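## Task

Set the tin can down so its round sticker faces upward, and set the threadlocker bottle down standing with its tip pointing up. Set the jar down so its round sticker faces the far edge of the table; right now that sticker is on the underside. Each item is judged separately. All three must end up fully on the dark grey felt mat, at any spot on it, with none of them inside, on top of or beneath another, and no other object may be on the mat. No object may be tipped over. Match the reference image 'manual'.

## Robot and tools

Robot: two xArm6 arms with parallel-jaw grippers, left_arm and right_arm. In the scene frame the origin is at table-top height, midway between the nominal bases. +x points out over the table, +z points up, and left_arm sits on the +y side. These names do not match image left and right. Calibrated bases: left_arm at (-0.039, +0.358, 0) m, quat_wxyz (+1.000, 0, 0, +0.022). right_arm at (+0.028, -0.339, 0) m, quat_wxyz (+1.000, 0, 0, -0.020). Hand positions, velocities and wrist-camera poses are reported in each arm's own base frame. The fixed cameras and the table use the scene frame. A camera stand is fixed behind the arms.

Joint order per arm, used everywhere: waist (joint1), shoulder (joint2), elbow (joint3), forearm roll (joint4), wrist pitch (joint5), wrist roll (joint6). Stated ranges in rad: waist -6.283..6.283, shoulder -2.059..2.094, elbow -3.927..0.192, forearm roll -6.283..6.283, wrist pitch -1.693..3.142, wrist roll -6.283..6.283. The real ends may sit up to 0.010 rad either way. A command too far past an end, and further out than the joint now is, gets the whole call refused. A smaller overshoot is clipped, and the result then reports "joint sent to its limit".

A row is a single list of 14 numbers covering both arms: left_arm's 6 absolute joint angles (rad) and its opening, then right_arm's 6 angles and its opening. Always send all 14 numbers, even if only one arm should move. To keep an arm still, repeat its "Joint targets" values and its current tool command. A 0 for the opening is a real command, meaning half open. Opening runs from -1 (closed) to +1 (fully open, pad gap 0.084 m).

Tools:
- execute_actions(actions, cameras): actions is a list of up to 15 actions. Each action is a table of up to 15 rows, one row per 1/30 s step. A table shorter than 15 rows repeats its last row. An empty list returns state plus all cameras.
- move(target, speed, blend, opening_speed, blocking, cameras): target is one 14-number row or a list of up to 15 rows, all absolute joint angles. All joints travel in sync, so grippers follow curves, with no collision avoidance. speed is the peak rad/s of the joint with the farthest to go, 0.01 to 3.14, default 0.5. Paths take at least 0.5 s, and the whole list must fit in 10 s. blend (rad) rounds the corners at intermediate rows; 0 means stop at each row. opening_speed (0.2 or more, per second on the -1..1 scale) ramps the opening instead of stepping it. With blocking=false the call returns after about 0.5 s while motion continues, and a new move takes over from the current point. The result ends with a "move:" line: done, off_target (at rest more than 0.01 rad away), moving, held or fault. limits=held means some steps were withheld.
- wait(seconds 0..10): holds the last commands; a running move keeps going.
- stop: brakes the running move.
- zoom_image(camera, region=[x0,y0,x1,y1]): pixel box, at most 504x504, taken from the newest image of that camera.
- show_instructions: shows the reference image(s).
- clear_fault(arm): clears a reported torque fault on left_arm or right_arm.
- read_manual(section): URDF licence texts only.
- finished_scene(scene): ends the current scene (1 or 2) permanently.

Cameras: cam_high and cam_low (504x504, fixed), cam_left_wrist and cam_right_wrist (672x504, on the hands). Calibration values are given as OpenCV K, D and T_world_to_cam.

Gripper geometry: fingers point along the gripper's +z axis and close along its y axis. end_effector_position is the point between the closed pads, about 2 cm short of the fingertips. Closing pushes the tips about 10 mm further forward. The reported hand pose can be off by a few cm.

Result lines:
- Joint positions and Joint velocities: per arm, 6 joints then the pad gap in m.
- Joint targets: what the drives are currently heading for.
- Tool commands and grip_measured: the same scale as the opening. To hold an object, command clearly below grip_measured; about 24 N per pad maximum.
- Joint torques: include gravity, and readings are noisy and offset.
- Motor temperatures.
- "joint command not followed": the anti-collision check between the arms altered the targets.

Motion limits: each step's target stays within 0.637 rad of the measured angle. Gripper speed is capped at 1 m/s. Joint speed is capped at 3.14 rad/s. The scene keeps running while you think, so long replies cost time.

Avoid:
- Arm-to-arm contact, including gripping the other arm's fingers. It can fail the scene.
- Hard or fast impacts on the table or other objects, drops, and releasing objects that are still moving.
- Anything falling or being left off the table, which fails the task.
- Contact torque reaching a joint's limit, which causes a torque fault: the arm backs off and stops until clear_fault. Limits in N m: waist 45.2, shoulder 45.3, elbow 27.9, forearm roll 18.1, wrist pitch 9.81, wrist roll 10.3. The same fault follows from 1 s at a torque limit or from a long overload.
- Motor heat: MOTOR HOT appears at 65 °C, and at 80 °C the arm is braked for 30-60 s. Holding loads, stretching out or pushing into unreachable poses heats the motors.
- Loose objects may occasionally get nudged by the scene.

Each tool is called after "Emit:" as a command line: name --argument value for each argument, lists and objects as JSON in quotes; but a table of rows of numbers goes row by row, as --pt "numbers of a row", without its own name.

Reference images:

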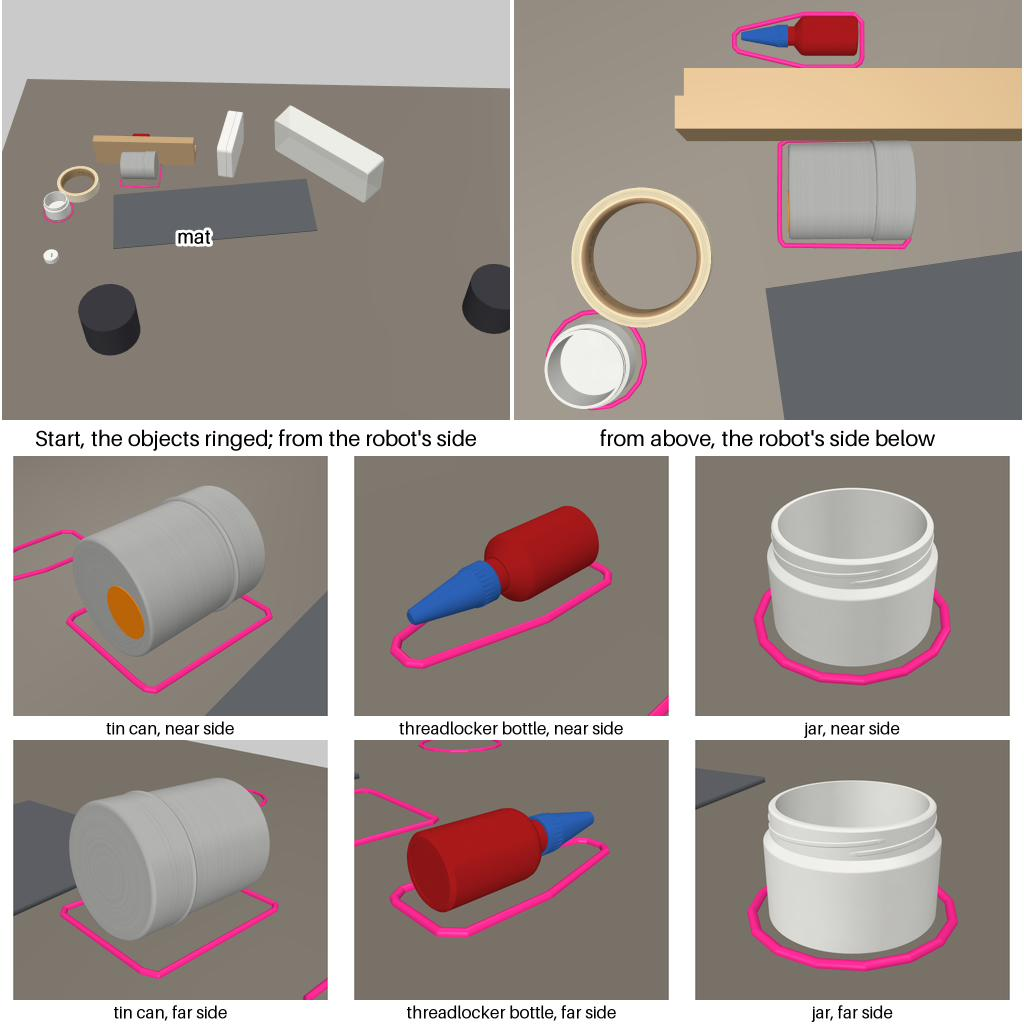

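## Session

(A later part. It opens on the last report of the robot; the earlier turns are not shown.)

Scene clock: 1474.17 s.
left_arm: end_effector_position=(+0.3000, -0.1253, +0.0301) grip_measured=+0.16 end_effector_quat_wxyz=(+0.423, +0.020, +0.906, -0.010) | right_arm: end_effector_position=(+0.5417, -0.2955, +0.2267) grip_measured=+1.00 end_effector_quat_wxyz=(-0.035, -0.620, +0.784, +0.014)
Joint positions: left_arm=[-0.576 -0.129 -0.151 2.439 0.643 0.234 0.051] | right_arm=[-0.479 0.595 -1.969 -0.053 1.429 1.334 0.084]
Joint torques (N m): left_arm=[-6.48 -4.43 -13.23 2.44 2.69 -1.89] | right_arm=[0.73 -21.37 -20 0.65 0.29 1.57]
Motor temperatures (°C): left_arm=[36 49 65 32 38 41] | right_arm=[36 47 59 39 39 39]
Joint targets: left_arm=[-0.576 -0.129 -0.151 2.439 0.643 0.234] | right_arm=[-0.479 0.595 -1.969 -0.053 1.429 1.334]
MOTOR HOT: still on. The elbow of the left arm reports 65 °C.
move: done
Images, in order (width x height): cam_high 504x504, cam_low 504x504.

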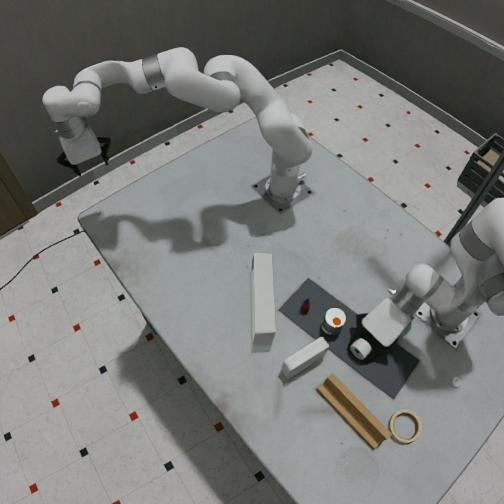

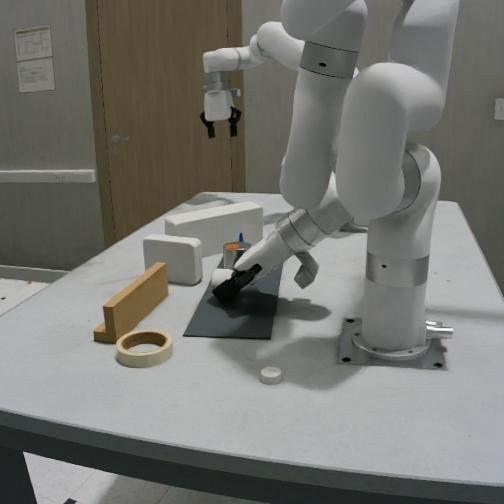

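Emit:
move --target '[-0.579,-0.117,-0.1531,2.4446,0.6512,0.2227,-0.4,-0.479,0.595,-1.969,-0.053,1.429,1.334,1]' --speed 0.03

Emit:
move --target '[-0.5824,-0.1049,-0.1551,2.4506,0.6594,0.2117,-0.4,-0.479,0.595,-1.969,-0.053,1.429,1.334,1]' --speed 0.03 --cameras '["cam_low","cam_left_wrist"]'

Emit:
zoom_image --camera "cam_low" --region '[195, 255, 265, 325]'

Scene clock: 1482.07 s.
left_arm: end_effector_position=(+0.2999, -0.1255, +0.0281) grip_measured=+0.16 end_effector_quat_wxyz=(+0.423, +0.020, +0.906, -0.010) | right_arm: end_effector_position=(+0.5417, -0.2955, +0.2267) grip_measured=+1.00 end_effector_quat_wxyz=(-0.035, -0.620, +0.784, +0.014)
Joint positions: left_arm=[-0.579 -0.117 -0.153 2.445 0.651 0.223 0.051] | right_arm=[-0.479 0.595 -1.969 -0.053 1.429 1.334 0.084]
Joint torques (N m): left_arm=[-6.82 -4.26 -13.12 2.46 2.74 -1.92] | right_arm=[1.27 -21.11 -19.76 0.47 0.22 1.68]
Motor temperatures (°C): left_arm=[36 49 65 32 38 41] | right_arm=[36 47 59 39 39 39]
Joint targets: left_arm=[-0.579 -0.117 -0.153 2.445 0.651 0.223] | right_arm=[-0.479 0.595 -1.969 -0.053 1.429 1.334]
MOTOR HOT: still on. The elbow of the left arm reports 65 °C.
move: done

Scene clock: 1482.83 s.
left_arm: end_effector_position=(+0.2997, -0.1257, +0.0260) grip_measured=+0.16 end_effector_quat_wxyz=(+0.423, +0.020, +0.906, -0.011) | right_arm: end_effector_position=(+0.5417, -0.2955, +0.2267) grip_measured=+1.00 end_effector_quat_wxyz=(-0.035, -0.620, +0.784, +0.014)
Joint positions: left_arm=[-0.582 -0.105 -0.155 2.451 0.659 0.212 0.051] | right_arm=[-0.479 0.595 -1.969 -0.053 1.429 1.334 0.084]
Joint torques (N m): left_arm=[-6.76 -4.72 -12.81 2.43 2.47 -2.08] | right_arm=[0.77 -21.34 -19.72 0.65 0.47 1.71]
Motor temperatures (°C): left_arm=[36 49 65 32 38 41] | right_arm=[36 47 59 39 39 39]
Joint targets: left_arm=[-0.582 -0.105 -0.155 2.451 0.659 0.212] | right_arm=[-0.479 0.595 -1.969 -0.053 1.429 1.334]
MOTOR HOT: still on. The elbow of the left arm reports 65 °C.
move: done
camera_calibration:
cam_left_wrist: T_world_to_cam=[[0.0555079, 0.998442, -0.00577955, 0.140178], [0.645234, -0.0314529, 0.763337, -0.149474], [0.761966, -0.0461004, -0.645974, -0.0869788], [0, 0, 0, 1]] pos_world=[0.15494, -0.148671, 0.0587234]
Images, in order (width x height): cam_low 504x504, cam_left_wrist 672x504.

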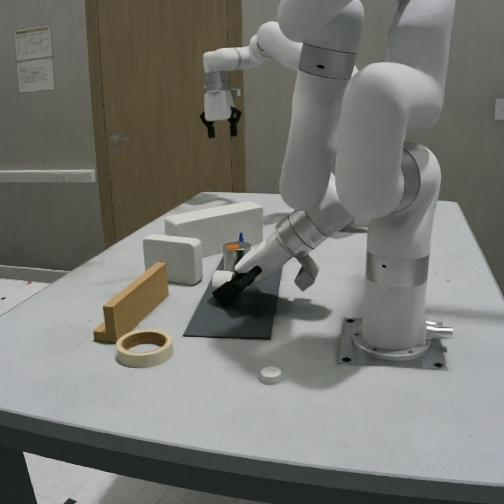

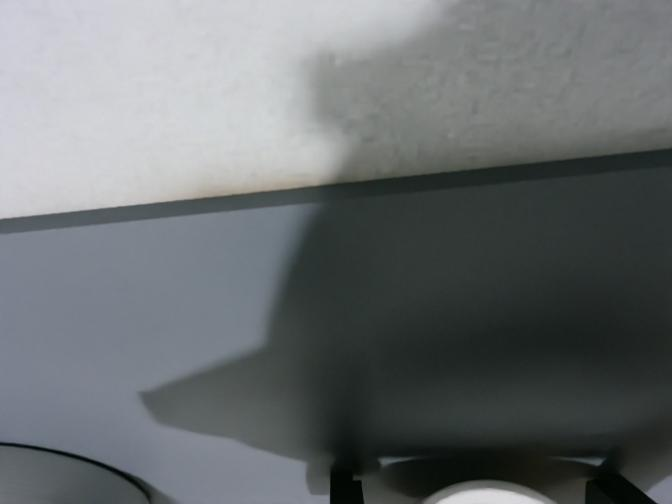

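Scaled by 7.200 from the camera's 504x504 image, which has a finer 720x720 frame.

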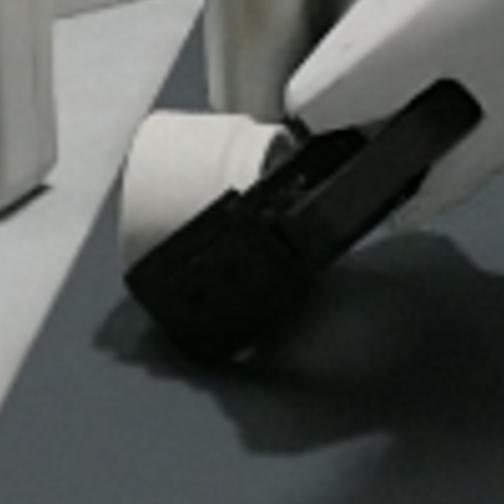

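Emit:
move --target '[-0.5858,-0.0928,-0.1571,2.4566,0.6676,0.2007,-0.4,-0.479,0.595,-1.969,-0.053,1.429,1.334,1]' --speed 0.03

Emit:
move --target '[-0.5892,-0.0807,-0.1591,2.4626,0.6758,0.1897,-0.4,-0.479,0.595,-1.969,-0.053,1.429,1.334,1]' --speed 0.03 --cameras '["cam_low"]'

Emit:
zoom_image --camera "cam_low" --region '[195, 255, 265, 325]'

Scene clock: 1493.40 s.
left_arm: end_effector_position=(+0.2996, -0.1259, +0.0240) grip_measured=+0.16 end_effector_quat_wxyz=(+0.423, +0.020, +0.906, -0.011) | right_arm: end_effector_position=(+0.5417, -0.2955, +0.2267) grip_measured=+1.00 end_effector_quat_wxyz=(-0.035, -0.620, +0.784, +0.014)
Joint positions: left_arm=[-0.586 -0.093 -0.157 2.457 0.668 0.201 0.051] | right_arm=[-0.479 0.595 -1.969 -0.053 1.429 1.334 0.084]
Joint torques (N m): left_arm=[-6.78 -3.08 -11.35 2.42 1.52 -2.3] | right_arm=[0.34 -21.48 -19.94 0.67 0.22 1.44]
Motor temperatures (°C): left_arm=[36 49 64 32 38 41] | right_arm=[36 47 59 39 39 39]
Joint targets: left_arm=[-0.586 -0.093 -0.157 2.457 0.668 0.201] | right_arm=[-0.479 0.595 -1.969 -0.053 1.429 1.334]
MOTOR HOT: still on. The elbow of the left arm reports 64 °C.
move: done

Scene clock: 1494.17 s.
left_arm: end_effector_position=(+0.2994, -0.1261, +0.0220) grip_measured=+0.16 end_effector_quat_wxyz=(+0.423, +0.020, +0.906, -0.012) | right_arm: end_effector_position=(+0.5417, -0.2955, +0.2267) grip_measured=+1.00 end_effector_quat_wxyz=(-0.035, -0.620, +0.784, +0.014)
Joint positions: left_arm=[-0.589 -0.081 -0.159 2.463 0.676 0.19 0.051] | right_arm=[-0.479 0.595 -1.969 -0.053 1.429 1.334 0.084]
Joint torques (N m): left_arm=[-5.68 -0.54 -10.48 2.24 1.63 -2.33] | right_arm=[0.39 -21.6 -19.93 0.38 0.18 1.83]
Motor temperatures (°C): left_arm=[36 49 64 32 38 41] | right_arm=[36 47 59 39 39 39]
Joint targets: left_arm=[-0.589 -0.081 -0.159 2.463 0.676 0.190] | right_arm=[-0.479 0.595 -1.969 -0.053 1.429 1.334]
MOTOR HOT: still on. The elbow of the left arm reports 64 °C.
move: done
Images, in order (width x height): cam_low 504x504.

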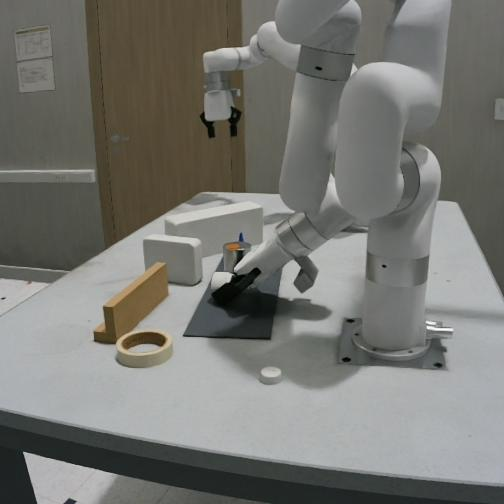

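Scaled by 7.200 from the camera's 504x504 image, which has a finer 720x720 frame.

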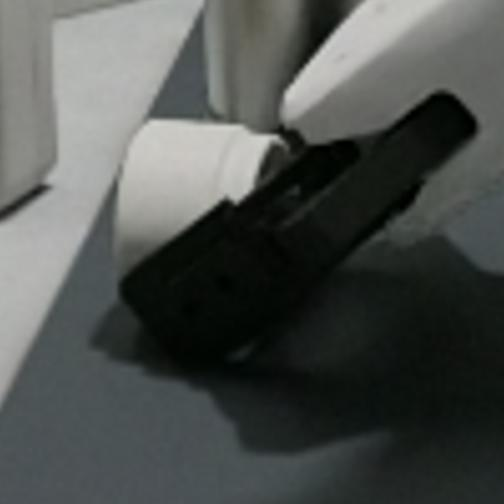

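Emit:
move --pt "-0.5867 -0.0898 -0.1576 2.4581 0.6697 0.198 -0.4 -0.479 0.595 -1.969 -0.053 1.429 1.334 1" --pt "-0.5867 -0.0898 -0.1576 2.4581 0.6697 0.198 0.6 -0.479 0.595 -1.969 -0.053 1.429 1.334 1" --speed 0.03 --opening_speed 0.3 --cameras '["cam_low","cam_high"]'

Emit:
zoom_image --camera "cam_low" --region '[195, 255, 265, 325]'

Emit:
zoom_image --camera "cam_high" --region '[320, 310, 420, 400]'

Scene clock: 1508.13 s.
left_arm: end_effector_position=(+0.2996, -0.1259, +0.0235) grip_measured=+0.59 end_effector_quat_wxyz=(+0.423, +0.020, +0.906, -0.012) | right_arm: end_effector_position=(+0.5417, -0.2955, +0.2267) grip_measured=+1.00 end_effector_quat_wxyz=(-0.035, -0.620, +0.784, +0.014)
Joint positions: left_arm=[-0.587 -0.09 -0.158 2.458 0.67 0.198 0.069] | right_arm=[-0.479 0.595 -1.969 -0.053 1.429 1.334 0.084]
Joint torques (N m): left_arm=[6.66 -12.81 -7.99 -1.37 -1.34 1.08] | right_arm=[1.21 -21.74 -19.89 0.42 0.35 1.73]
Motor temperatures (°C): left_arm=[36 49 63 32 38 41] | right_arm=[36 47 59 39 38 39]
Joint targets: left_arm=[-0.587 -0.090 -0.158 2.458 0.670 0.198] | right_arm=[-0.479 0.595 -1.969 -0.053 1.429 1.334]
MOTOR HOT: still on. The elbow of the left arm reports 63 °C.
move: done
Images, in order (width x height): cam_high 504x504, cam_low 504x504.

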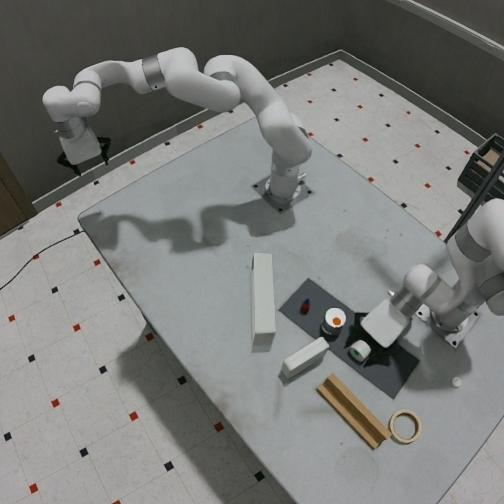

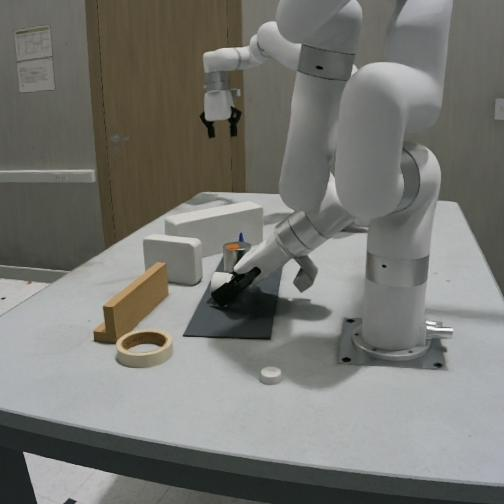

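Scaled by 7.200 from the camera's 504x504 image, which has a finer 720x720 frame.

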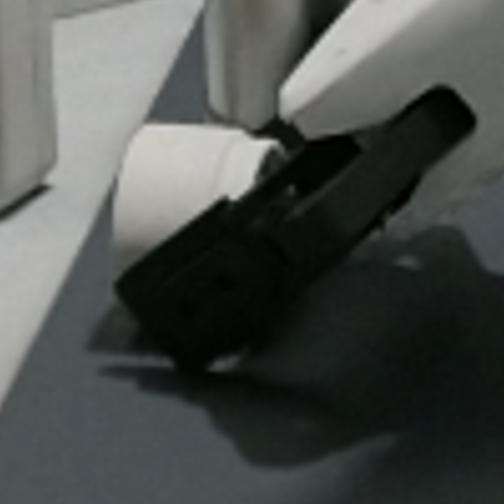

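Scaled by 5.040 from the camera's 504x504 image, which has a finer 720x720 frame.

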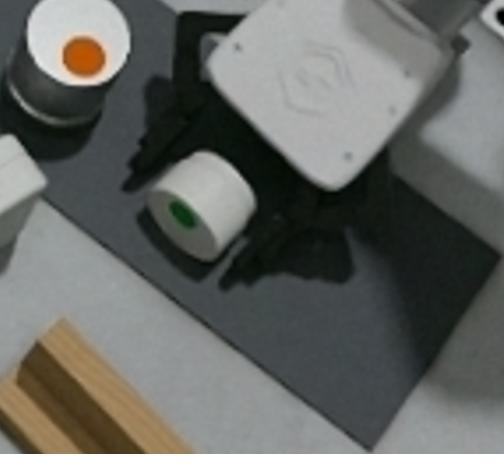

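Emit:
move --pt "-0.5551 -0.2015 -0.1389 2.4027 0.5939 0.2996 0.6 -0.479 0.595 -1.969 -0.053 1.429 1.334 1" --pt "-0.5244 -0.3101 -0.1206 2.349 0.5203 0.3986 0.6 -0.479 0.595 -1.969 -0.053 1.429 1.334 1" --pt "-0.445 -0.54 -0.0925 2.134 0.3612 0.711 0.6 -0.479 0.595 -1.969 -0.053 1.429 1.334 1" --speed '[0.12,0.15,0.3]' --blend '[0.03,0.05,0]' --cameras '["all"]'

Scene clock: 1521.20 s.
left_arm: end_effector_position=(+0.3018, -0.1273, +0.1023) grip_measured=+0.59 end_effector_quat_wxyz=(+0.422, +0.020, +0.906, -0.009) | right_arm: end_effector_position=(+0.5417, -0.2955, +0.2267) grip_measured=+1.00 end_effector_quat_wxyz=(-0.035, -0.620, +0.784, +0.014)
Joint positions: left_arm=[-0.445 -0.54 -0.093 2.134 0.361 0.711 0.069] | right_arm=[-0.479 0.595 -1.969 -0.053 1.429 1.334 0.084]
Joint torques (N m): left_arm=[6.9 -9.58 -13 -2.82 -1.89 1.87] | right_arm=[0.51 -21.62 -19.73 0.61 0.22 1.64]
Motor temperatures (°C): left_arm=[36 49 62 32 38 41] | right_arm=[36 47 58 39 38 39]
Joint targets: left_arm=[-0.445 -0.540 -0.092 2.134 0.361 0.711] | right_arm=[-0.479 0.595 -1.969 -0.053 1.429 1.334]
MOTOR HOT: cleared for the motors of the left arm.
move: done
camera_calibration:
cam_left_wrist: T_world_to_cam=[[0.0542466, 0.998523, -0.00294939, 0.14223], [0.64574, -0.0328277, 0.762851, -0.209356], [0.761628, -0.0432866, -0.646567, -0.038815], [0, 0, 0, 1]] pos_world=[0.157037, -0.150572, 0.135031]
cam_right_wrist: T_world_to_cam=[[-0.97243, 0.222383, 0.0701799, 0.607216], [0.219044, 0.974315, -0.0522397, 0.252018], [-0.0799946, -0.035427, -0.996166, 0.389658], [0, 0, 0, 1]] pos_world=[0.566442, -0.366775, 0.358715]

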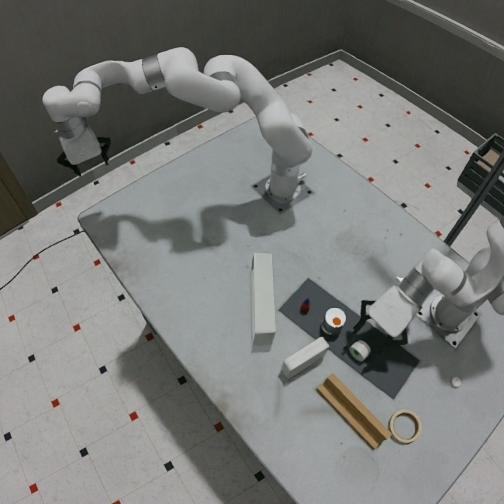

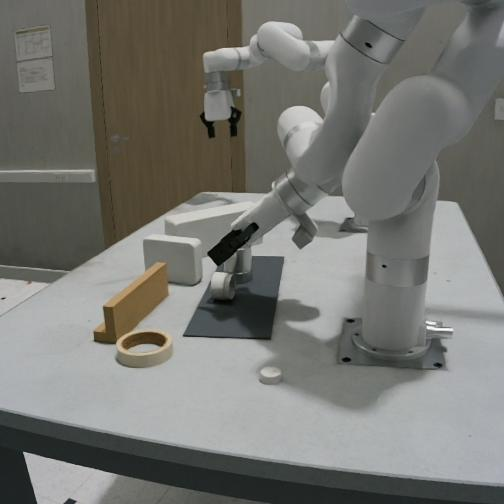

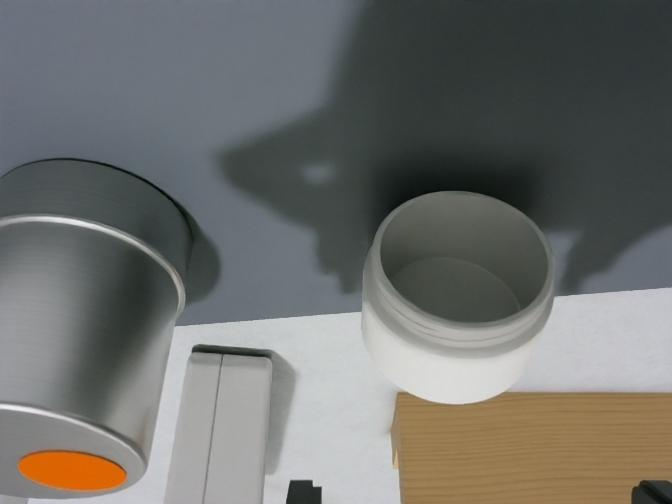

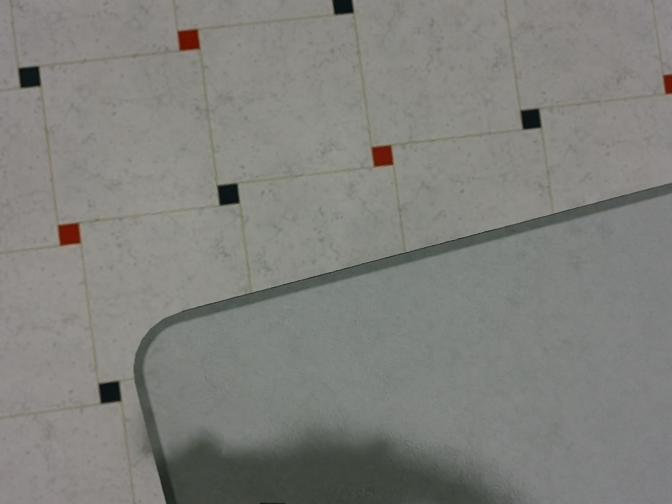

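Emit:
zoom_image --camera "cam_high" --region '[280, 270, 430, 410]'

Emit:
zoom_image --camera "cam_low" --region '[165, 235, 305, 345]'

Scaled by 3.360 from the camera's 504x504 image, which has a finer 720x720 frame.

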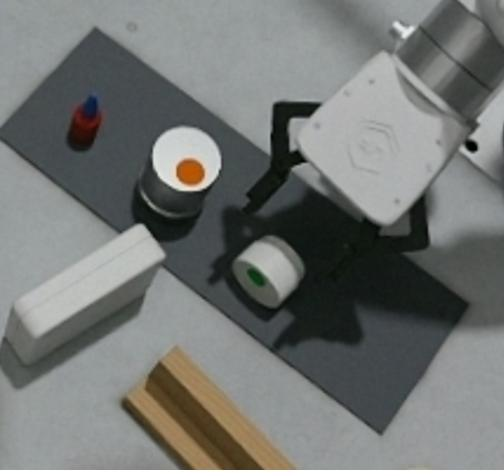

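Scaled by 3.600 from the camera's 504x504 image, which has a finer 720x720 frame.

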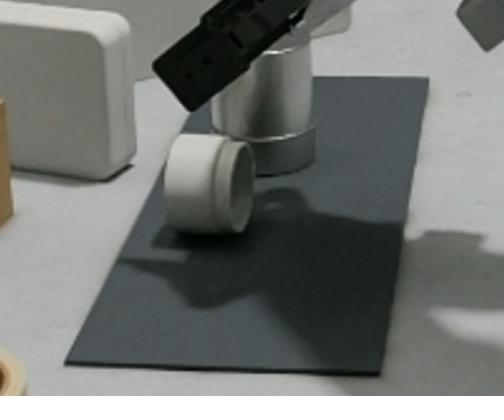

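Emit:
finished_scene --scene 2

The scene is finished: the task was done.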